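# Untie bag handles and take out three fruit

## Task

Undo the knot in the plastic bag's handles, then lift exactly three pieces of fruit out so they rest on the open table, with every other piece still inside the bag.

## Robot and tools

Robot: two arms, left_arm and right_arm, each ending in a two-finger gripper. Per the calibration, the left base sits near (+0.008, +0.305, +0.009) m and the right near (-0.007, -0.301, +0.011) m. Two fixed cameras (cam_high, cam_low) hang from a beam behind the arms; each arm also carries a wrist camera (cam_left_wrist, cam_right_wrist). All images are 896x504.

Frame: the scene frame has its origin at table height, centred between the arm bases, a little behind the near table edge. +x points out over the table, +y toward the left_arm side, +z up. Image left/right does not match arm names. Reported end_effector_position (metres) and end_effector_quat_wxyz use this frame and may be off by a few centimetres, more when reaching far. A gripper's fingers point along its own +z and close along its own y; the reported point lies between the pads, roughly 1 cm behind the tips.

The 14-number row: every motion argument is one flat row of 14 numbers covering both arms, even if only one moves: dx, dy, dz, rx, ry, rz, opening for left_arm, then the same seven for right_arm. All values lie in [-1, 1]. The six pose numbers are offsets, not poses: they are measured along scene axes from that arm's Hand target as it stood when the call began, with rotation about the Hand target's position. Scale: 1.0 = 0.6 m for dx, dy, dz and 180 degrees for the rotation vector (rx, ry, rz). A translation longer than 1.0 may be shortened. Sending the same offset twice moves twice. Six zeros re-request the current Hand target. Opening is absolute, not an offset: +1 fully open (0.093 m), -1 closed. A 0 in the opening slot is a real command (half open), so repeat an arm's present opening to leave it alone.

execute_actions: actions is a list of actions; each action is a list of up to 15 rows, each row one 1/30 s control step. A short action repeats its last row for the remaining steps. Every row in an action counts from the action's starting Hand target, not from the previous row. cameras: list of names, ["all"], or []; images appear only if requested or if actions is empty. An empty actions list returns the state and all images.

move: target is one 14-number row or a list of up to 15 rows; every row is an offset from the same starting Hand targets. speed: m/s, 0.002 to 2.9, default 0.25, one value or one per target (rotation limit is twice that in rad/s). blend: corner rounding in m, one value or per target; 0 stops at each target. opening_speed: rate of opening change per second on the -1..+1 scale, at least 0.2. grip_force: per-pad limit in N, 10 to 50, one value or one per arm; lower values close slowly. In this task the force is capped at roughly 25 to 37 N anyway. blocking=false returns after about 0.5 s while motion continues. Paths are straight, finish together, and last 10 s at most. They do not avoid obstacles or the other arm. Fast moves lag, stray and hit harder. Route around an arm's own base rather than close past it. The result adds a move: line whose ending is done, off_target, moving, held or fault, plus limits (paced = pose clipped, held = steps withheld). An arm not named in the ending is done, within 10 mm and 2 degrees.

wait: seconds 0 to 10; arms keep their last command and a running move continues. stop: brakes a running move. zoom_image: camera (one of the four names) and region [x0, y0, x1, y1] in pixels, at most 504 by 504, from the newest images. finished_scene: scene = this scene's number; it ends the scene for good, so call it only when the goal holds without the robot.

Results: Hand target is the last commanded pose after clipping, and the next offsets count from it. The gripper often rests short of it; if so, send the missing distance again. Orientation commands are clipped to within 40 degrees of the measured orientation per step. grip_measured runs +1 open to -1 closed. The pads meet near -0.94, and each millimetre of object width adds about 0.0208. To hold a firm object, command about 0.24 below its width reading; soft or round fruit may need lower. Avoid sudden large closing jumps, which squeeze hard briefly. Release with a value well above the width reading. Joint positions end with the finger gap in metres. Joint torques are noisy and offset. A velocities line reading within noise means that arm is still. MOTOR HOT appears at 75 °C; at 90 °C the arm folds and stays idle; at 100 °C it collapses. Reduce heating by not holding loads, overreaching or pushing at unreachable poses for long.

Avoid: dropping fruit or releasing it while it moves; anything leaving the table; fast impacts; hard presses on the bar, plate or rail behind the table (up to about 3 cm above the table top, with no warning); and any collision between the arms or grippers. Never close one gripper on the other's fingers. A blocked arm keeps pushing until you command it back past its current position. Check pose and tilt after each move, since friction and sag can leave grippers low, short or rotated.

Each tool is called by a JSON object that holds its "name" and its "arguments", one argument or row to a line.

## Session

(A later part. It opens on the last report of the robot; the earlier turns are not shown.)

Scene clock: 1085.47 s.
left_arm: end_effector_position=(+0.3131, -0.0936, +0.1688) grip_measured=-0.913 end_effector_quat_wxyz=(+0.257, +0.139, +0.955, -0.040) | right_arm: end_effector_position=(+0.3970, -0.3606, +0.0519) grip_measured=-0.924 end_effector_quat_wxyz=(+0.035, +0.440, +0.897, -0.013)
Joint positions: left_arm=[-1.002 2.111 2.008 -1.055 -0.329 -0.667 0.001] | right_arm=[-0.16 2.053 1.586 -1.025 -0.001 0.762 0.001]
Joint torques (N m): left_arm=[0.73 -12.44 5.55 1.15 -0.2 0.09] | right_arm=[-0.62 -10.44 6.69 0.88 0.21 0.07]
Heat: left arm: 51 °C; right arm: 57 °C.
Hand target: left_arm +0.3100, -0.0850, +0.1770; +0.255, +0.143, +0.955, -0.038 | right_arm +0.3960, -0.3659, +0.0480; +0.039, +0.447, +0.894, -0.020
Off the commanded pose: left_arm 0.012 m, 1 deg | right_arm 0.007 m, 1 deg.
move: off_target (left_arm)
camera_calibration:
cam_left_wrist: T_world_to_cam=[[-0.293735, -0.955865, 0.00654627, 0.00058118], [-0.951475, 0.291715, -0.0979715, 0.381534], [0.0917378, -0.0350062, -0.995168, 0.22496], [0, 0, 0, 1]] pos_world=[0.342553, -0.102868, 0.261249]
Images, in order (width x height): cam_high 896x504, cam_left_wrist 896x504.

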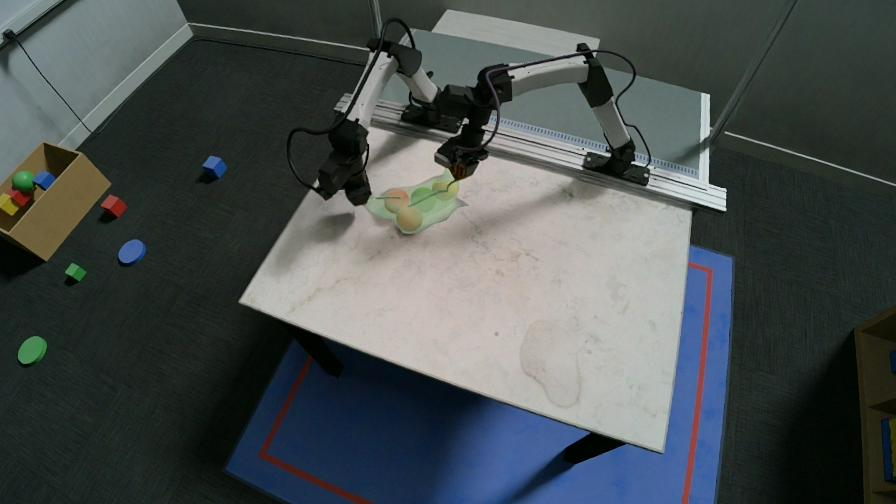

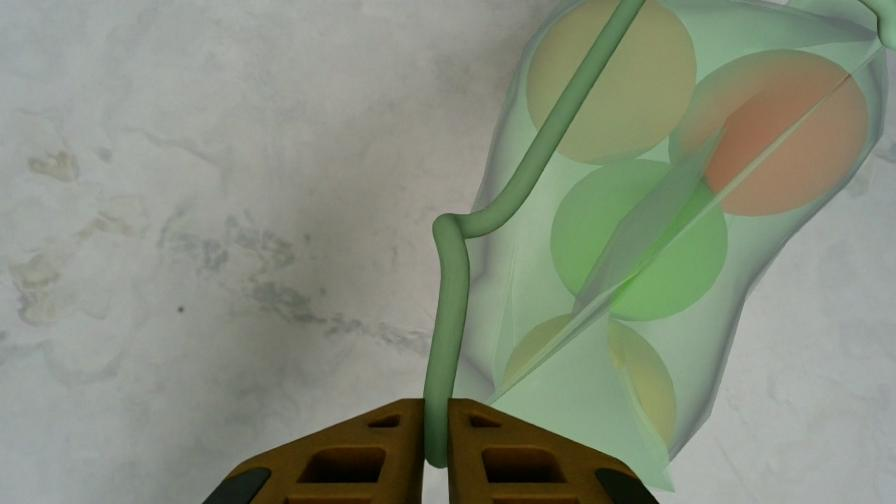

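{"name": "move", "arguments": {
  "target": [
    [0,0.03,-0.03,0,0,0.25,-1, -0.01,0.03,0,0,0,0,-1],
    [-0.008,0.045,-0.19,0,0,0.4167,-1, -0.015,0.05,0,0,0,0,-1]
  ],
  "speed": 0.12,
  "blend": [0.02,0],
  "cameras": ["cam_left_wrist","cam_high"]
}}

{"name": "zoom_image", "arguments": {
  "camera": "cam_high",
  "region": [340, 130, 520, 270]
}}

Scene clock: 1120.23 s.
left_arm: end_effector_position=(+0.3087, -0.0682, +0.0765) grip_measured=-0.913 end_effector_quat_wxyz=(+0.239, -0.457, +0.856, +0.042) | right_arm: end_effector_position=(+0.3850, -0.3322, +0.0381) grip_measured=-0.924 end_effector_quat_wxyz=(+0.016, +0.443, +0.896, -0.017)
Joint positions: left_arm=[-1.032 2.552 2.434 -1.526 -0.473 -2.05 0.001] | right_arm=[-0.091 2.045 1.522 -1.009 -0.001 0.836 0.001]
Joint torques (N m): left_arm=[1.01 -9.72 5.18 -0.12 -0.26 -0.11] | right_arm=[-0.18 -13.97 6.38 0.78 0.32 0.13]
Heat: left arm: 63 °C; right arm: 56 °C.
Hand target: left_arm +0.3051, -0.0582, +0.0629; +0.226, -0.468, +0.845, +0.125 | right_arm +0.3870, -0.3359, +0.0481; +0.039, +0.446, +0.894, -0.020
Off the commanded pose: left_arm 0.017 m, 10 deg | right_arm 0.011 m, 3 deg.
joint sent to its limit (left arm) — joint 4 (wrist pitch), lower limit. The joint targets are off in orientation, not in position.
move: off_target (left_arm, right_arm)
camera_calibration:
cam_left_wrist: T_world_to_cam=[[0.796905, -0.585415, 0.149104, -0.298141], [-0.586486, -0.808902, -0.0413795, 0.168815], [0.144835, -0.0544719, -0.987955, 0.116159], [0, 0, 0, 1]] pos_world=[0.319774, -0.0316542, 0.166199]
Images, in order (width x height): cam_high 896x504, cam_left_wrist 896x504.

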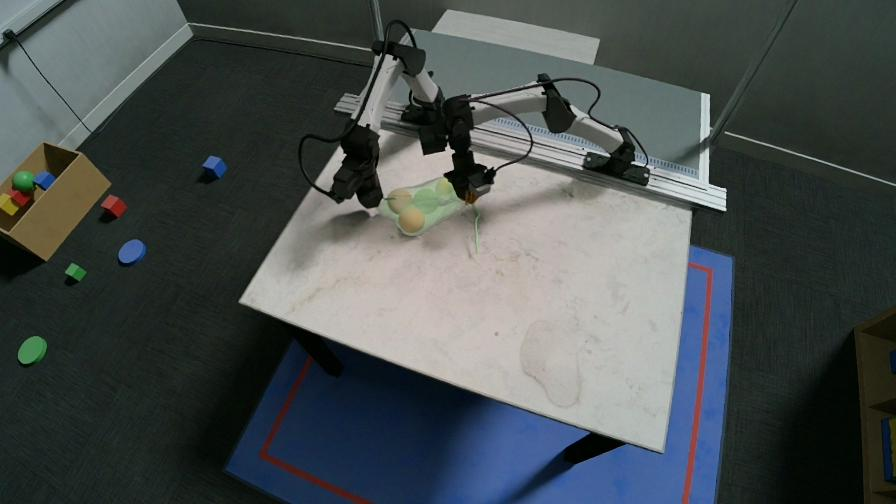

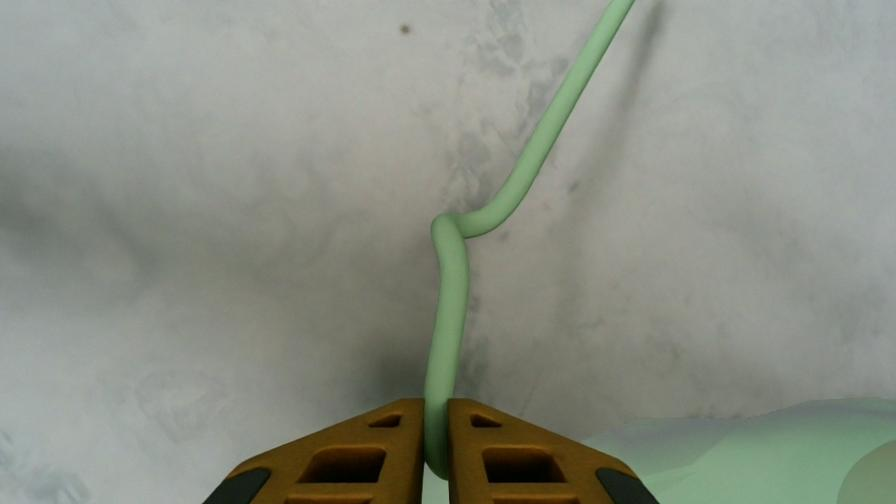

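Scaled by 2.800 from the camera's 896x504 image, which has a finer 1280x720 frame.

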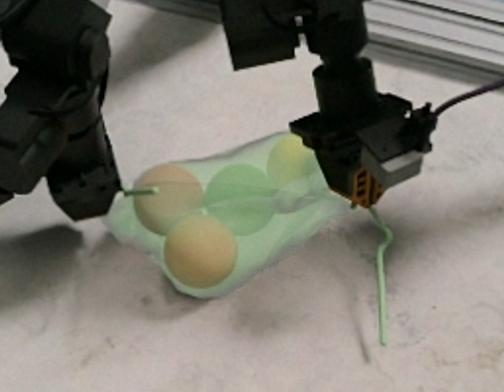

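{"name": "move", "arguments": {
  "target": [
    [0,0.01,-0.06,0,0,0,-1, 0,0,0,0,0,0,-1],
    [0,0.01,-0.06,0,0,0,-0.5, 0,0,0,0,0,0,-1],
    [0,0.04,0.15,0,0,0,-0.5, 0,0,0,0,0,0,-1]
  ],
  "speed": 0.08,
  "opening_speed": 0.7,
  "cameras": ["cam_high","cam_left_wrist"]
}}

{"name": "zoom_image", "arguments": {
  "camera": "cam_high",
  "region": [340, 130, 520, 270]
}}

Scene clock: 1132.13 s.
left_arm: end_effector_position=(+0.3053, -0.0412, +0.1443) grip_measured=-0.502 end_effector_quat_wxyz=(+0.238, -0.449, +0.861, +0.014) | right_arm: end_effector_position=(+0.3868, -0.3315, +0.0398) grip_measured=-0.924 end_effector_quat_wxyz=(+0.022, +0.441, +0.897, -0.019)
Joint positions: left_arm=[-1.006 2.335 2.317 -1.546 -0.47 -1.986 0.021] | right_arm=[-0.087 2.04 1.522 -1.003 0.006 0.837 0.001]
Joint torques (N m): left_arm=[0.83 -12.48 4.7 0.26 -0.45 0.11] | right_arm=[-0.55 -13.49 6.23 0.73 0.26 0.08]
Heat: left arm: 61 °C; right arm: 56 °C.
Hand target: left_arm +0.3052, -0.0341, +0.1530; +0.226, -0.468, +0.845, +0.125 | right_arm +0.3870, -0.3359, +0.0480; +0.039, +0.446, +0.894, -0.020
Off the commanded pose: left_arm 0.011 m, 13 deg | right_arm 0.009 m, 2 deg.
joint sent to its limit (left arm) — joint 4 (wrist pitch), lower limit. The joint targets are off in orientation, not in position.
move: off_target (left_arm); target 2's new opening was sent with left_arm's hand 0.021 m and 6 deg from that target
camera_calibration:
cam_left_wrist: T_world_to_cam=[[0.774682, -0.602254, 0.192764, -0.289848], [-0.610958, -0.79147, -0.0174731, 0.196176], [0.16309, -0.104235, -0.98109, 0.176407], [0, 0, 0, 1]] pos_world=[0.315625, -0.000906699, 0.232371]
Images, in order (width x height): cam_high 896x504, cam_left_wrist 896x504.

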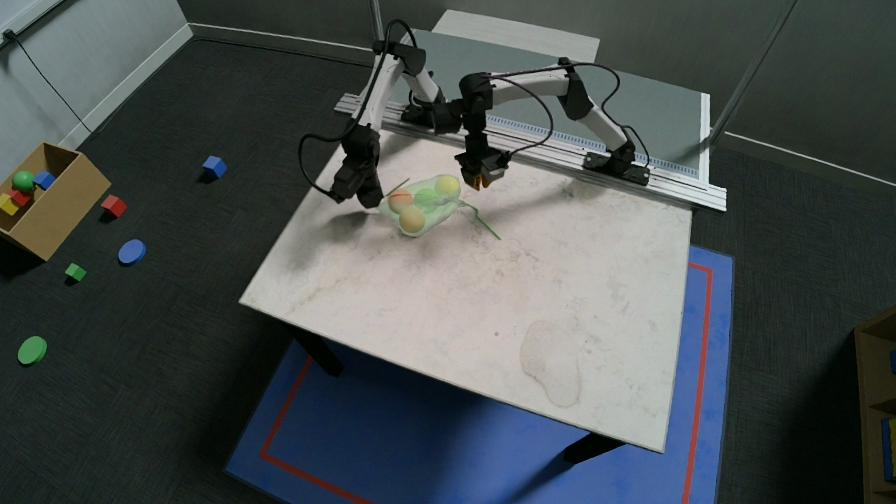

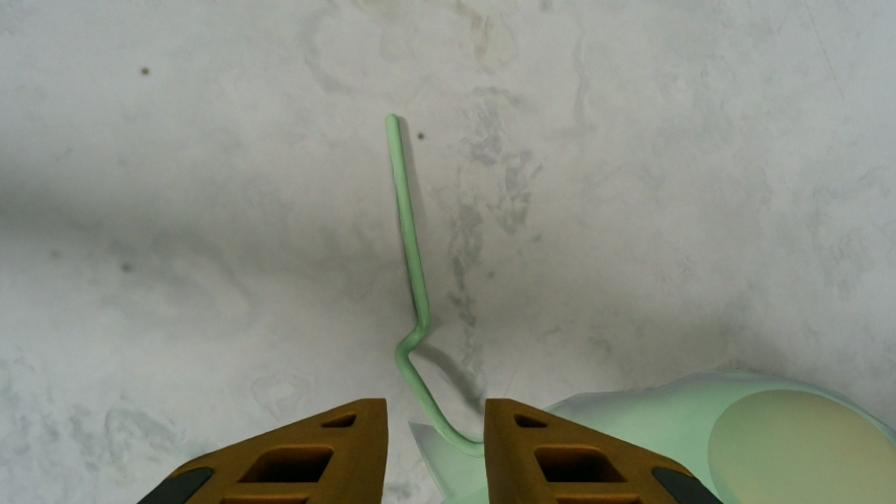

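Scaled by 2.800 from the camera's 896x504 image, which has a finer 1280x720 frame.

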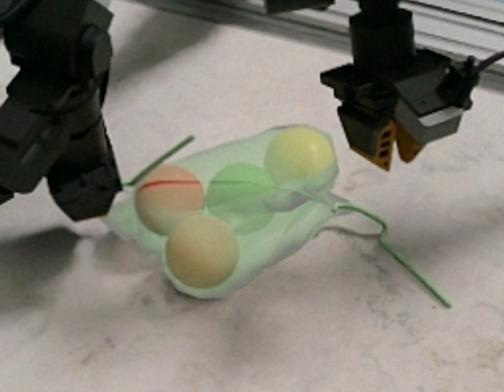

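{"name": "move", "arguments": {
  "target": [-0.008,-0.143,0.162,0.0014,0.0663,-0.6533,-0.5, 0,0,0,0,0,0,-1],
  "speed": 0.3,
  "cameras": ["cam_left_wrist","cam_right_wrist"]
}}

{"name": "zoom_image", "arguments": {
  "camera": "cam_left_wrist",
  "region": [250, 0, 754, 450]
}}

Scene clock: 1153.53 s.
left_arm: end_effector_position=(+0.2996, -0.1209, +0.2579) grip_measured=-0.502 end_effector_quat_wxyz=(+0.218, +0.481, +0.842, -0.115) | right_arm: end_effector_position=(+0.3868, -0.3315, +0.0398) grip_measured=-0.924 end_effector_quat_wxyz=(+0.022, +0.441, +0.897, -0.019)
Joint positions: left_arm=[-0.933 2.361 2.824 -1.534 0.035 0.073 0.021] | right_arm=[-0.087 2.04 1.522 -1.003 0.006 0.837 0.001]
Joint torques (N m): left_arm=[0.75 -8.65 7.24 1.31 0.13 0.13] | right_arm=[-0.64 -13.59 6.31 0.74 0.25 0.1]
Heat: left arm: 66 °C; right arm: 55 °C.
Hand target: left_arm +0.3004, -0.1200, +0.2501; +0.150, +0.492, +0.853, -0.086 | right_arm +0.3870, -0.3359, +0.0480; +0.039, +0.446, +0.894, -0.020
Off the commanded pose: left_arm 0.008 m, 9 deg | right_arm 0.009 m, 2 deg.
joint sent to its limit (left arm) — joint 4 (wrist pitch), lower limit. The joint targets are off in orientation, not in position.
move: off_target (left_arm)
camera_calibration:
cam_left_wrist: T_world_to_cam=[[-0.863153, -0.504769, -0.013227, 0.200122], [-0.502841, 0.861654, -0.0685791, 0.312236], [0.0460137, -0.0525432, -0.997558, 0.326098], [0, 0, 0, 1]] pos_world=[0.314736, -0.15089, 0.349362]
cam_right_wrist: T_world_to_cam=[[-0.786297, -0.617689, 0.0140551, 0.0986867], [-0.573275, 0.737866, 0.356243, 0.491977], [-0.230418, 0.272055, -0.934288, 0.302365], [0, 0, 0, 1]] pos_world=[0.429306, -0.384316, 0.105846]
Images, in order (width x height): cam_left_wrist 896x504, cam_right_wrist 896x504.

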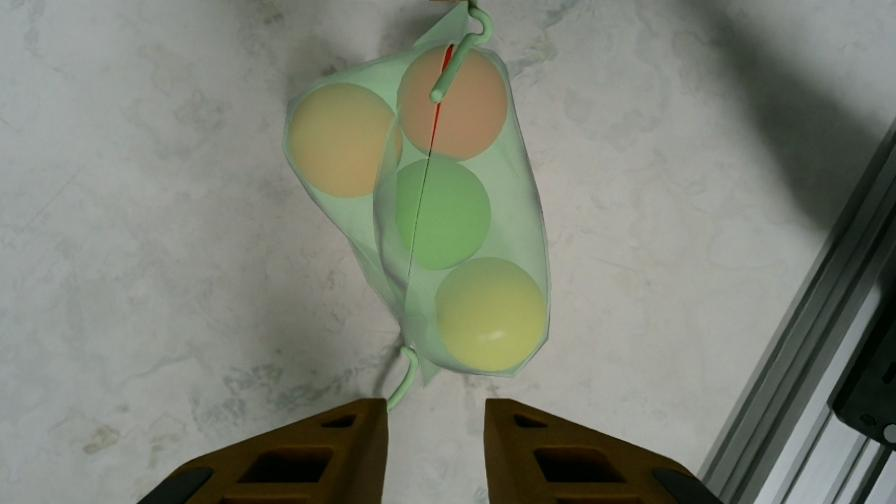

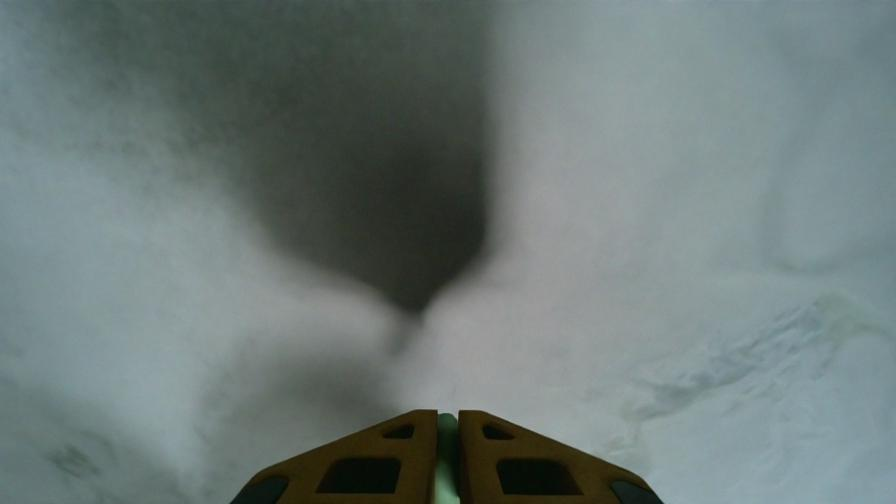

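Scaled by 1.000.

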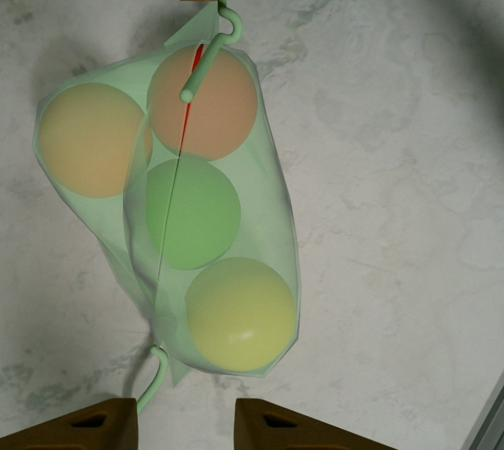

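{"name": "move", "arguments": {
  "target": [
    [0,0,0,0,0,0,-0.5, 0,0,-0.03,0,0,0,-1],
    [0,0,0,0,0,0,-0.5, 0,0,-0.03,0,0,0,-0.5],
    [0,0,0,0,0,0,-0.5, 0.02,-0.04,0.2,0,0,0,-0.5]
  ],
  "speed": 0.1,
  "opening_speed": 0.6,
  "cameras": ["cam_left_wrist","cam_right_wrist"]
}}

{"name": "zoom_image", "arguments": {
  "camera": "cam_left_wrist",
  "region": [250, 0, 650, 400]
}}

Scene clock: 1203.20 s.
left_arm: end_effector_position=(+0.2996, -0.1209, +0.2579) grip_measured=-0.502 end_effector_quat_wxyz=(+0.218, +0.481, +0.841, -0.115) | right_arm: end_effector_position=(+0.3989, -0.3532, +0.1667) grip_measured=-0.501 end_effector_quat_wxyz=(+0.042, +0.444, +0.895, -0.014)
Joint positions: left_arm=[-0.933 2.361 2.824 -1.534 0.035 0.073 0.021] | right_arm=[-0.152 2.034 2.016 -1.463 0.006 0.78 0.021]
Joint torques (N m): left_arm=[0.75 -8.65 7.13 1.31 0.14 0.08] | right_arm=[-1.05 -8.98 10.97 0.47 0.2 -0.09]
Heat: left arm: 55 °C; right arm: 55 °C.
Hand target: left_arm +0.3004, -0.1200, +0.2501; +0.150, +0.492, +0.853, -0.086 | right_arm +0.3990, -0.3599, +0.1679; +0.039, +0.446, +0.894, -0.020
Off the commanded pose: left_arm 0.008 m, 9 deg | right_arm 0.007 m, 1 deg.
joint sent to its limit (left arm) — joint 4 (wrist pitch), lower limit. The joint targets are off in orientation, not in position.
move: off_target (left_arm)
camera_calibration:
cam_left_wrist: T_world_to_cam=[[-0.863329, -0.504463, -0.0133835, 0.200278], [-0.50253, 0.861839, -0.0685422, 0.312153], [0.0461114, -0.0524489, -0.997558, 0.326082], [0, 0, 0, 1]] pos_world=[0.314736, -0.15089, 0.349362]
cam_right_wrist: T_world_to_cam=[[-0.790344, -0.612551, -0.0117324, 0.100747], [-0.581896, 0.744525, 0.32723, 0.480319], [-0.19171, 0.265452, -0.944872, 0.413698], [0, 0, 0, 1]] pos_world=[0.438431, -0.405714, 0.234899]
Images, in order (width x height): cam_left_wrist 896x504, cam_right_wrist 896x504.

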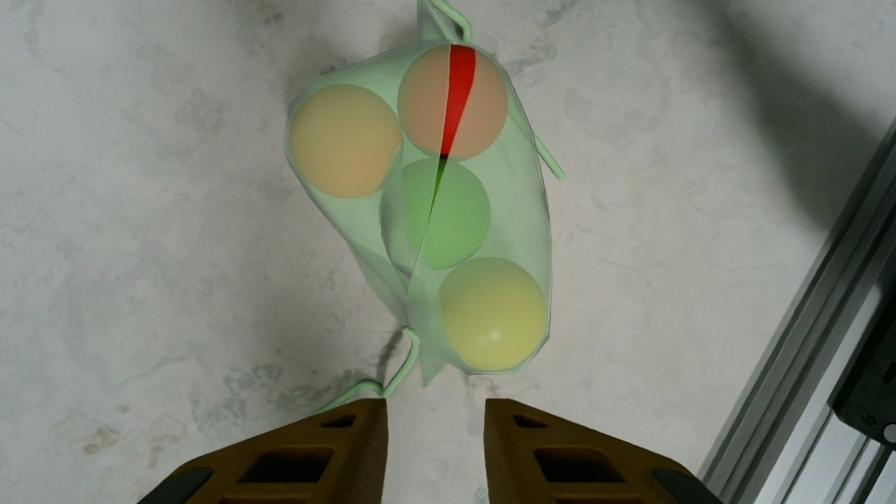

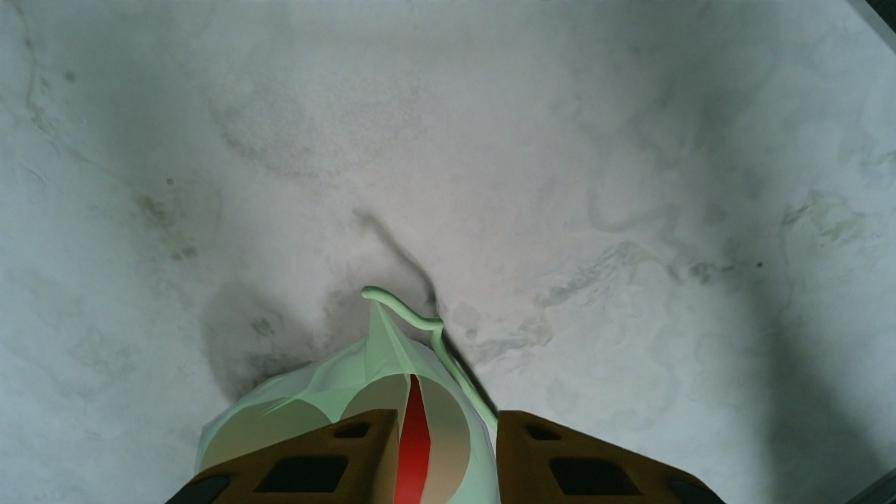

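Scaled by 1.260 from the camera's 896x504 image, which has a finer 1280x720 frame.

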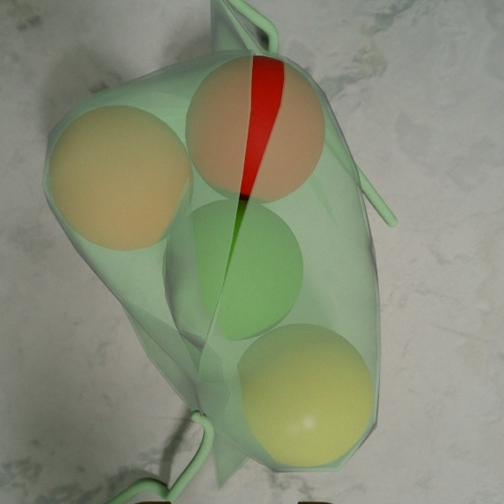

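{"name": "move", "arguments": {
  "target": [-0.02,0.1,0.03,0,0,0,-0.5, -0.032,0.16,0.01,0,0,0.714,-0.9],
  "speed": 0.3,
  "cameras": ["cam_left_wrist","cam_right_wrist"]
}}

{"name": "zoom_image", "arguments": {
  "camera": "cam_right_wrist",
  "region": [250, 100, 650, 500]
}}

Scene clock: 1257.37 s.
left_arm: end_effector_position=(+0.2935, -0.0683, +0.2600) grip_measured=-0.502 end_effector_quat_wxyz=(+0.174, +0.487, +0.851, -0.093) | right_arm: end_effector_position=(+0.3792, -0.2667, +0.1590) grip_measured=-0.899 end_effector_quat_wxyz=(+0.021, -0.607, +0.794, +0.030)
Joint positions: left_arm=[-0.872 2.168 2.532 -1.537 0.056 0.135 0.021] | right_arm=[0.014 1.995 1.94 -1.491 -0.115 -1.283 0.002]
Joint torques (N m): left_arm=[0.83 -11.67 4.77 1.13 0.15 0.08] | right_arm=[-0.2 -11.69 11.41 0.23 -0.2 -0.08]
Heat: left arm: 55 °C; right arm: 61 °C.
Hand target: left_arm +0.2884, -0.0600, +0.2680; +0.150, +0.492, +0.853, -0.086 | right_arm +0.3798, -0.2639, +0.1740; +0.035, -0.611, +0.790, +0.026
Off the commanded pose: left_arm 0.013 m, 3 deg | right_arm 0.015 m, 2 deg.
joint sent to its limit (left arm) — joint 4 (wrist pitch), lower limit. The joint targets are off in orientation, not in position.
move: off_target (left_arm, right_arm)
camera_calibration:
cam_left_wrist: T_world_to_cam=[[-0.864869, -0.501915, -0.00909484, 0.221086], [-0.501935, 0.864336, 0.0313768, 0.237868], [-0.00788747, 0.0317018, -0.999466, 0.353313], [0, 0, 0, 1]] pos_world=[0.313391, -0.105832, 0.347672]
cam_right_wrist: T_world_to_cam=[[0.967239, -0.252894, -0.0222296, -0.430828], [-0.230165, -0.910503, 0.343522, -0.170371], [-0.107115, -0.327151, -0.938881, 0.188599], [0, 0, 0, 1]] pos_world=[0.397702, -0.202376, 0.226021]
Images, in order (width x height): cam_left_wrist 896x504, cam_right_wrist 896x504.

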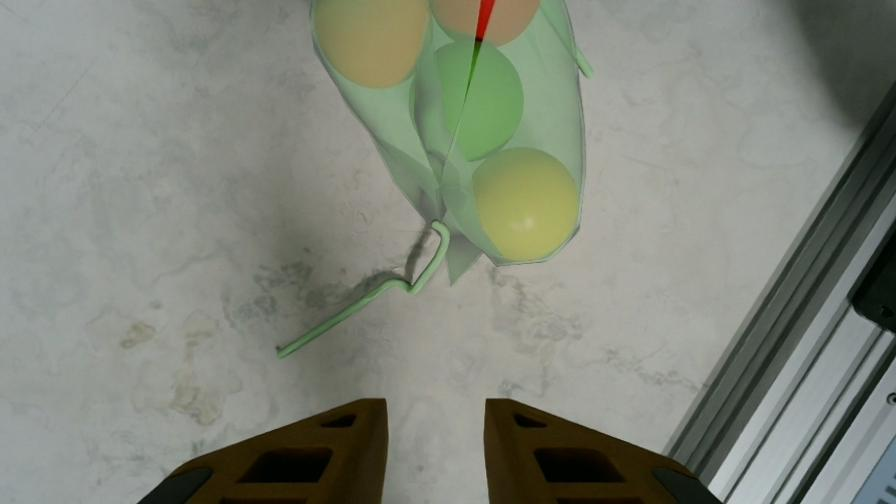

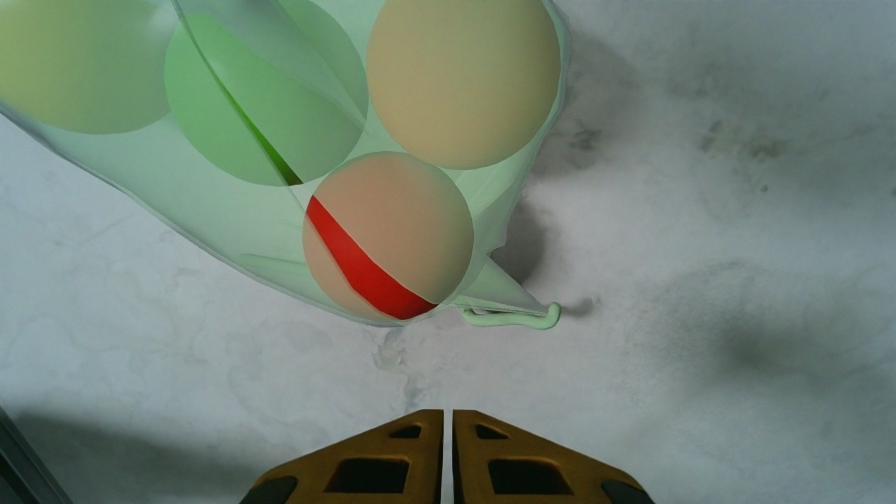

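Scaled by 1.260 from the camera's 896x504 image, which has a finer 1280x720 frame.

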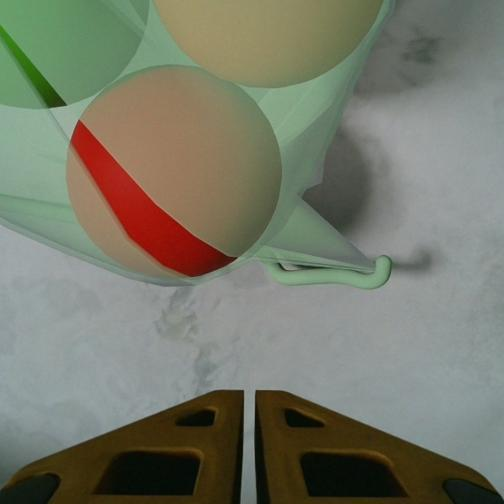

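{"name": "move", "arguments": {
  "target": [0,0,0,0,0,0,-0.5, -0.038,-0.01,-0.1,0,0,0,-0.95],
  "speed": 0.15,
  "cameras": ["cam_right_wrist"]
}}

{"name": "zoom_image", "arguments": {
  "camera": "cam_right_wrist",
  "region": [250, 100, 650, 500]
}}

Scene clock: 1286.57 s.
left_arm: end_effector_position=(+0.2935, -0.0683, +0.2600) grip_measured=-0.502 end_effector_quat_wxyz=(+0.174, +0.487, +0.851, -0.093) | right_arm: end_effector_position=(+0.3575, -0.2693, +0.1056) grip_measured=-0.947 end_effector_quat_wxyz=(+0.018, -0.610, +0.792, +0.032)
Joint positions: left_arm=[-0.872 2.168 2.532 -1.537 0.056 0.135 0.021] | right_arm=[0.014 1.903 1.597 -1.246 -0.116 -1.291 0]
Joint torques (N m): left_arm=[0.81 -11.73 4.83 1.14 0.16 0.09] | right_arm=[-0.75 -12.77 6.56 0.64 -0.18 -0.06]
Heat: left arm: 66 °C; right arm: 61 °C.
Hand target: left_arm +0.2884, -0.0600, +0.2680; +0.150, +0.492, +0.853, -0.086 | right_arm +0.3570, -0.2699, +0.1140; +0.035, -0.611, +0.790, +0.026
Off the commanded pose: left_arm 0.013 m, 3 deg | right_arm 0.009 m, 2 deg.
joint sent to its limit (left arm) — joint 4 (wrist pitch), lower limit. The joint targets are off in orientation, not in position.
move: off_target (left_arm)
camera_calibration:
cam_right_wrist: T_world_to_cam=[[0.969212, -0.244624, -0.028072, -0.409543], [-0.220379, -0.912657, 0.344224, -0.163605], [-0.109825, -0.327439, -0.938468, 0.135968], [0, 0, 0, 1]] pos_world=[0.375811, -0.204978, 0.172421]
Images, in order (width x height): cam_right_wrist 896x504.

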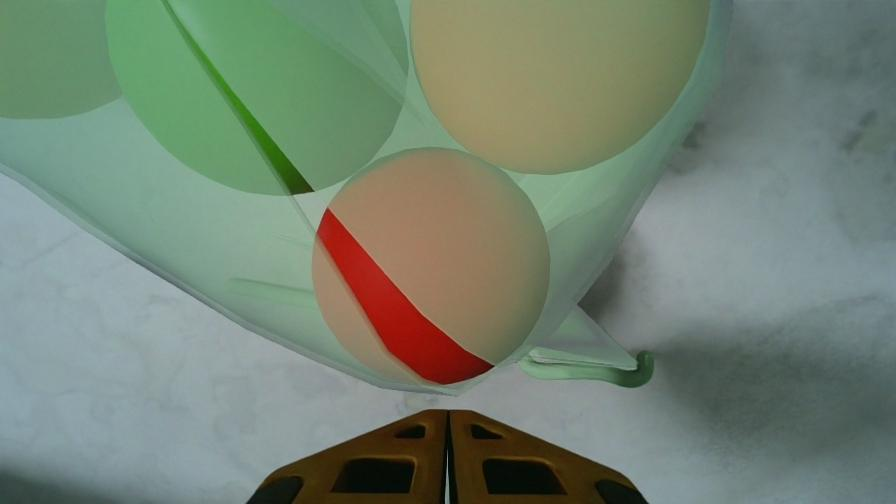

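Scaled by 1.260 from the camera's 896x504 image, which has a finer 1280x720 frame.

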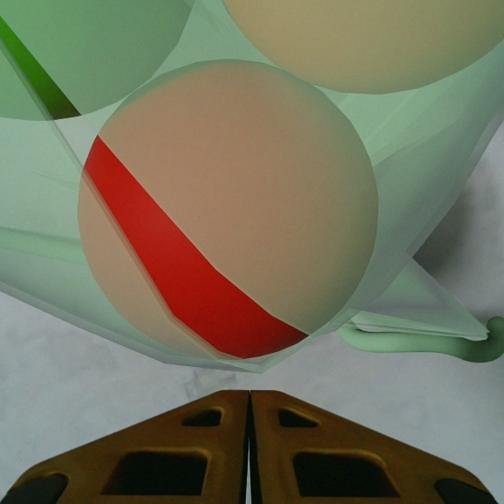

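{"name": "move", "arguments": {
  "target": [0,0,0,0,0,0,-0.5, -0.01,-0.0095,-0.0467,0,0,0,-0.95],
  "speed": 0.08,
  "cameras": ["cam_right_wrist"]
}}

{"name": "zoom_image", "arguments": {
  "camera": "cam_right_wrist",
  "region": [250, 100, 650, 500]
}}

Scene clock: 1326.03 s.
left_arm: end_effector_position=(+0.2935, -0.0683, +0.2600) grip_measured=-0.502 end_effector_quat_wxyz=(+0.174, +0.487, +0.851, -0.093) | right_arm: end_effector_position=(+0.3505, -0.2738, +0.0791) grip_measured=-0.947 end_effector_quat_wxyz=(+0.019, -0.611, +0.790, +0.032)
Joint positions: left_arm=[-0.872 2.168 2.532 -1.537 0.056 0.135 0.021] | right_arm=[0.005 1.89 1.473 -1.135 -0.116 -1.304 0]
Joint torques (N m): left_arm=[0.88 -11.66 4.83 1.14 0.17 0.07] | right_arm=[-0.96 -12.23 6.42 0.68 -0.22 -0.08]
Heat: left arm: 71 °C; right arm: 57 °C.
Hand target: left_arm +0.2884, -0.0600, +0.2680; +0.150, +0.492, +0.853, -0.086 | right_arm +0.3510, -0.2755, +0.0860; +0.035, -0.611, +0.790, +0.026
Off the commanded pose: left_arm 0.013 m, 3 deg | right_arm 0.007 m, 2 deg.
joint sent to its limit (left arm) — joint 4 (wrist pitch), lower limit. The joint targets are off in orientation, not in position.
move: off_target (left_arm)
camera_calibration:
cam_right_wrist: T_world_to_cam=[[0.970045, -0.241399, -0.0271998, -0.404049], [-0.217684, -0.91348, 0.343755, -0.161238], [-0.107829, -0.327537, -0.938665, 0.108222], [0, 0, 0, 1]] pos_world=[0.368516, -0.209378, 0.146021]
Images, in order (width x height): cam_right_wrist 896x504.

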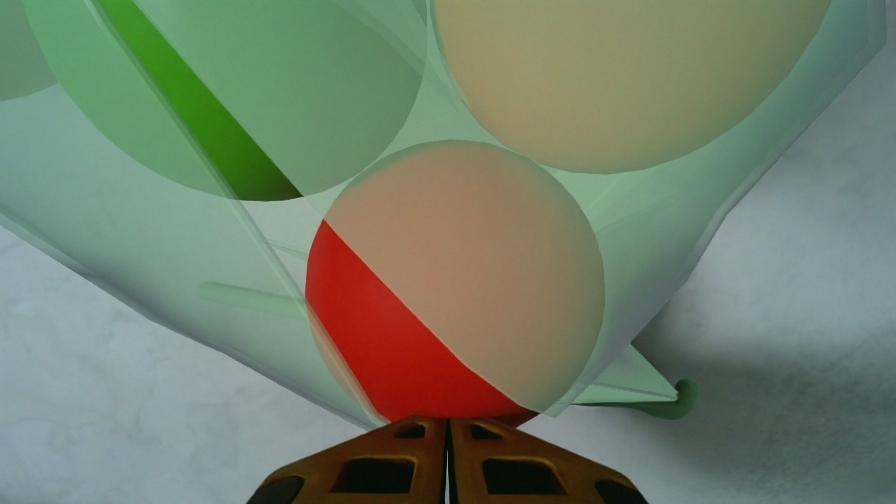

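Scaled by 1.260 from the camera's 896x504 image, which has a finer 1280x720 frame.

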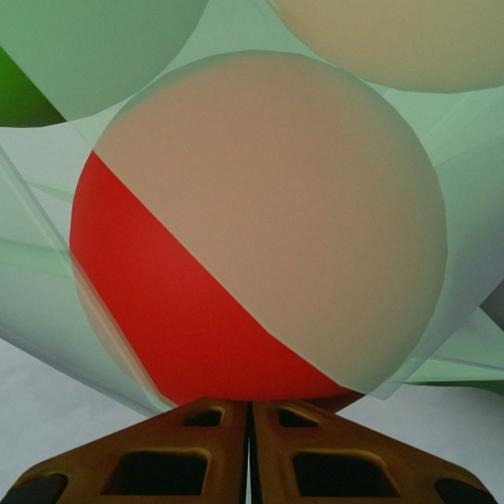

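{"name": "move", "arguments": {
  "target": [
    [-0.064,0.267,-0.08,-0.168,-0.097,0,-0.5, 0,-0.007,-0.015,0,0,0,-0.1],
    [-0.064,0.267,-0.08,-0.168,-0.097,0,-0.5, 0,-0.007,-0.035,0,0,0,1]
  ],
  "speed": 0.12,
  "opening_speed": 0.7,
  "cameras": ["cam_right_wrist","cam_left_wrist"]
}}

{"name": "zoom_image", "arguments": {
  "camera": "cam_right_wrist",
  "region": [200, 50, 700, 504]
}}

Scene clock: 1355.07 s.
left_arm: end_effector_position=(+0.2521, +0.0987, +0.2231) grip_measured=-0.502 end_effector_quat_wxyz=(+0.399, +0.441, +0.771, -0.230) | right_arm: end_effector_position=(+0.3518, -0.2779, +0.0639) grip_measured=+1.000 end_effector_quat_wxyz=(+0.027, -0.612, +0.790, +0.026)
Joint positions: left_arm=[-0.428 1.05 0.871 -0.525 0.482 0.358 0.021] | right_arm=[-0.005 1.89 1.411 -1.053 -0.117 -1.315 0.093]
Joint torques (N m): left_arm=[0.75 -3.56 6.17 2.06 0.33 0.08] | right_arm=[-1.01 -10.56 6.35 0.67 -0.26 -0.1]
Heat: left arm: 69 °C; right arm: 55 °C.
Hand target: left_arm +0.2499, +0.1002, +0.2201; +0.399, +0.444, +0.769, -0.230 | right_arm +0.3510, -0.2798, +0.0650; +0.035, -0.611, +0.790, +0.026
Off the commanded pose: left_arm 0.004 m, 0 deg | right_arm 0.002 m, 1 deg.
move: done
camera_calibration:
cam_left_wrist: T_world_to_cam=[[-0.866178, -0.499734, 0.00100024, 0.266616], [-0.432108, 0.747954, -0.503833, 0.187157], [0.251034, -0.436841, -0.863801, 0.261545], [0, 0, 0, 1]] pos_world=[0.246152, 0.107506, 0.319952]
cam_right_wrist: T_world_to_cam=[[0.970889, -0.239433, -0.00685742, -0.407821], [-0.223048, -0.914143, 0.338514, -0.157413], [-0.08732, -0.32713, -0.940936, 0.0857934], [0, 0, 0, 1]] pos_world=[0.368329, -0.213478, 0.131216]
Images, in order (width x height): cam_left_wrist 896x504, cam_right_wrist 896x504.

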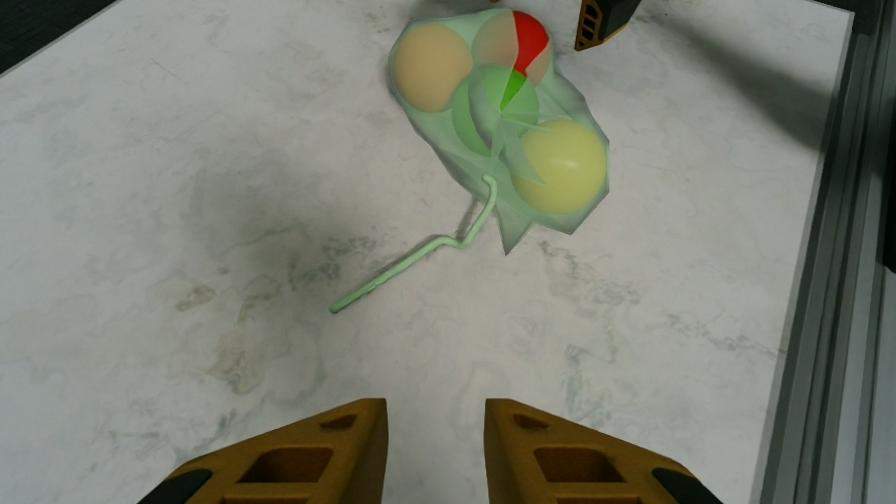

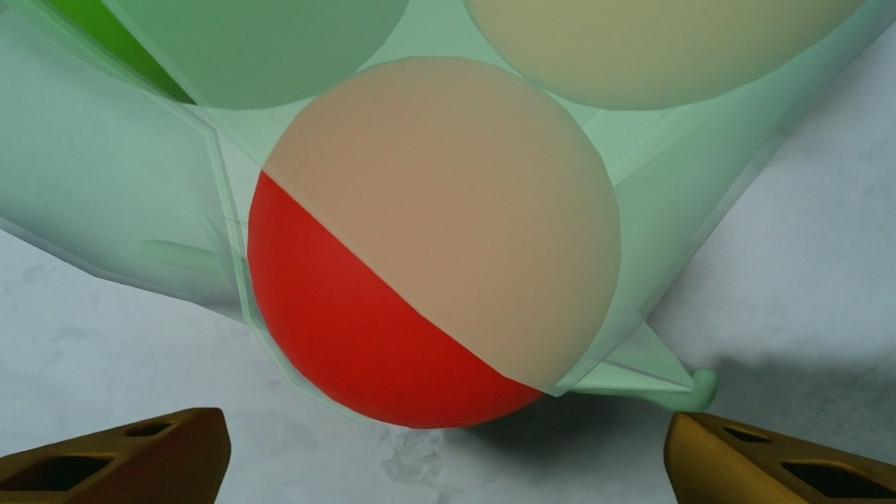

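Scaled by 1.008 from the camera's 896x504 image, which has a finer 1280x720 frame.

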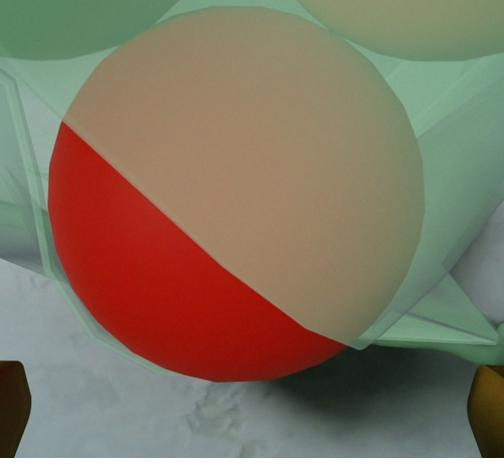

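{"name": "move", "arguments": {
  "target": [0,0,0,0,0,0,-0.5, 0.005,0.03,-0.012,0,0,0,0.9],
  "speed": 0.06,
  "cameras": ["cam_right_wrist","cam_left_wrist"]
}}

{"name": "zoom_image", "arguments": {
  "camera": "cam_left_wrist",
  "region": [350, 0, 700, 280]
}}

Scene clock: 1406.50 s.
left_arm: end_effector_position=(+0.2521, +0.0987, +0.2231) grip_measured=-0.502 end_effector_quat_wxyz=(+0.399, +0.441, +0.771, -0.230) | right_arm: end_effector_position=(+0.3570, -0.2632, +0.0634) grip_measured=+0.901 end_effector_quat_wxyz=(+0.037, -0.614, +0.788, +0.020)
Joint positions: left_arm=[-0.428 1.05 0.871 -0.525 0.482 0.358 0.021] | right_arm=[0.035 1.89 1.411 -1.027 -0.117 -1.278 0.088]
Joint torques (N m): left_arm=[0.72 -3.55 6.15 2.07 0.33 0.09] | right_arm=[-0.01 -9.01 6.17 0.74 -0.2 0.1]
Heat: left arm: 50 °C; right arm: 54 °C.
Hand target: left_arm +0.2499, +0.1002, +0.2201; +0.399, +0.444, +0.769, -0.230 | right_arm +0.3540, -0.2618, +0.0578; +0.035, -0.611, +0.790, +0.026
Off the commanded pose: left_arm 0.004 m, 0 deg | right_arm 0.007 m, 1 deg.
move: done
camera_calibration:
cam_left_wrist: T_world_to_cam=[[-0.866178, -0.499734, 0.00100024, 0.266616], [-0.432108, 0.747954, -0.503833, 0.187157], [0.251034, -0.436841, -0.863801, 0.261545], [0, 0, 0, 1]] pos_world=[0.246152, 0.107506, 0.319952]
cam_right_wrist: T_world_to_cam=[[0.971825, -0.23531, 0.0136053, -0.409953], [-0.226415, -0.915929, 0.331376, -0.141479], [-0.0655145, -0.32512, -0.943401, 0.0835793], [0, 0, 0, 1]] pos_world=[0.371846, -0.198878, 0.131309]
Images, in order (width x height): cam_left_wrist 896x504, cam_right_wrist 896x504.

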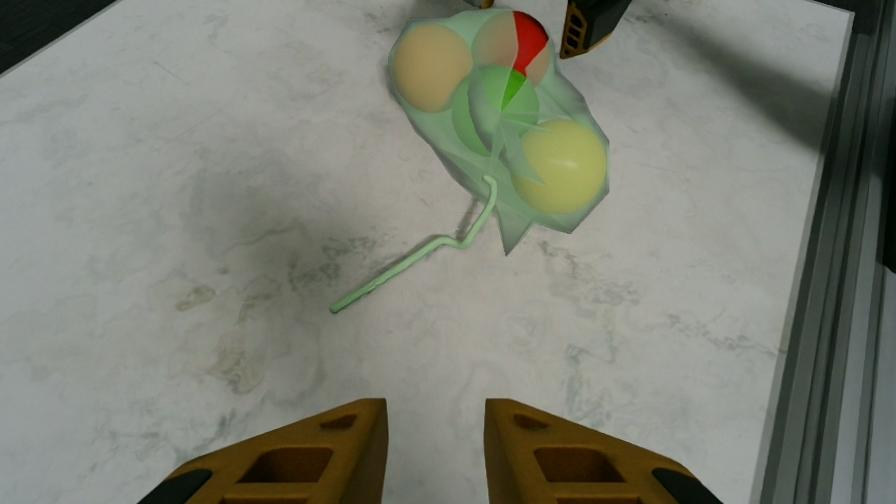

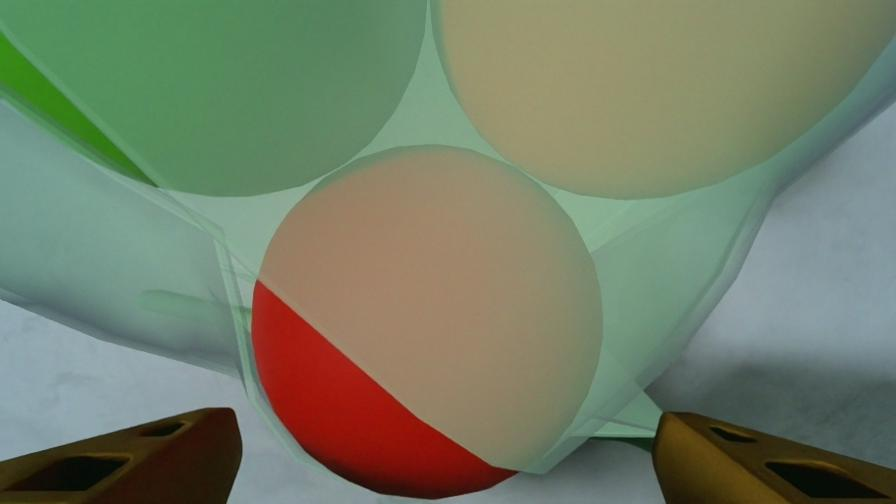

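Scaled by 1.440 from the camera's 896x504 image, which has a finer 1280x720 frame.

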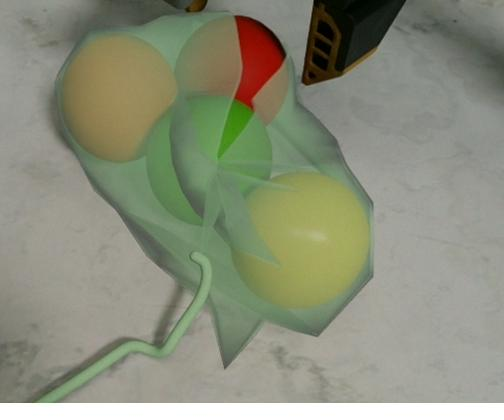

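{"name": "move", "arguments": {
  "target": [0,0,0,0,0,0,-0.5, 0.002,0.024,-0.012,0,0,0,0.78],
  "speed": 0.05,
  "cameras": ["cam_right_wrist","cam_left_wrist"]
}}

{"name": "zoom_image", "arguments": {
  "camera": "cam_left_wrist",
  "region": [350, 0, 700, 280]
}}

Scene clock: 1424.87 s.
left_arm: end_effector_position=(+0.2521, +0.0987, +0.2231) grip_measured=-0.502 end_effector_quat_wxyz=(+0.399, +0.441, +0.771, -0.230) | right_arm: end_effector_position=(+0.3582, -0.2483, +0.0601) grip_measured=+0.781 end_effector_quat_wxyz=(+0.042, -0.614, +0.788, +0.018)
Joint positions: left_arm=[-0.428 1.05 0.871 -0.525 0.482 0.358 0.021] | right_arm=[0.076 1.89 1.399 -0.999 -0.117 -1.236 0.083]
Joint torques (N m): left_arm=[0.77 -3.51 6.04 2.07 0.34 0.08] | right_arm=[-0.02 -7.6 6.64 0.78 -0.19 0.1]
Heat: left arm: 48 °C; right arm: 54 °C.
Hand target: left_arm +0.2499, +0.1002, +0.2201; +0.399, +0.444, +0.769, -0.230 | right_arm +0.3552, -0.2474, +0.0506; +0.035, -0.611, +0.790, +0.026
Off the commanded pose: left_arm 0.004 m, 0 deg | right_arm 0.010 m, 1 deg.
move: done
camera_calibration:
cam_left_wrist: T_world_to_cam=[[-0.866178, -0.499734, 0.00100024, 0.266616], [-0.432108, 0.747954, -0.503833, 0.187157], [0.251034, -0.436841, -0.863801, 0.261545], [0, 0, 0, 1]] pos_world=[0.246152, 0.107506, 0.319952]
cam_right_wrist: T_world_to_cam=[[0.971545, -0.235739, 0.0229514, -0.40812], [-0.230209, -0.91705, 0.325612, -0.12499], [-0.055712, -0.321631, -0.945225, 0.082877], [0, 0, 0, 1]] pos_world=[0.37235, -0.184176, 0.128403]
Images, in order (width x height): cam_left_wrist 896x504, cam_right_wrist 896x504.

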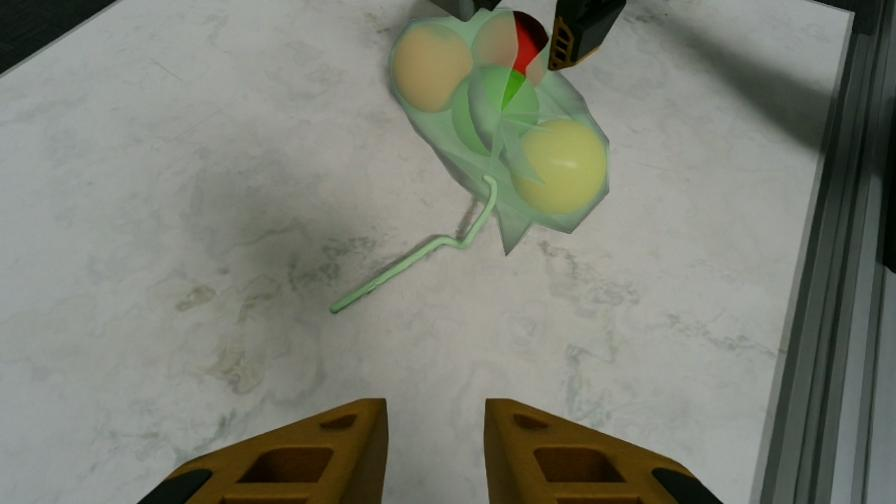

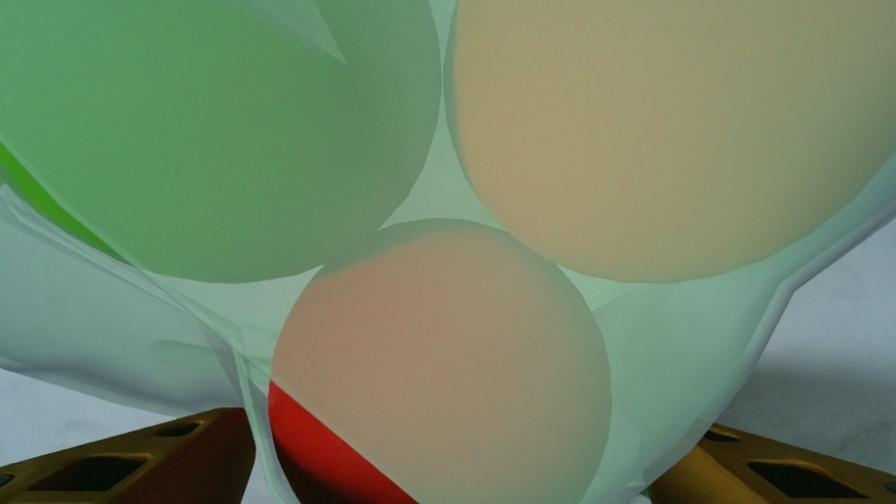

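Scaled by 1.440 from the camera's 896x504 image, which has a finer 1280x720 frame.

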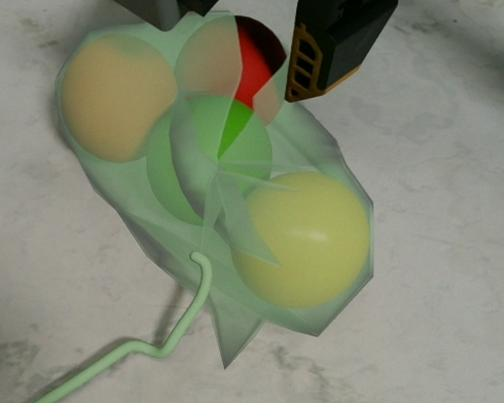

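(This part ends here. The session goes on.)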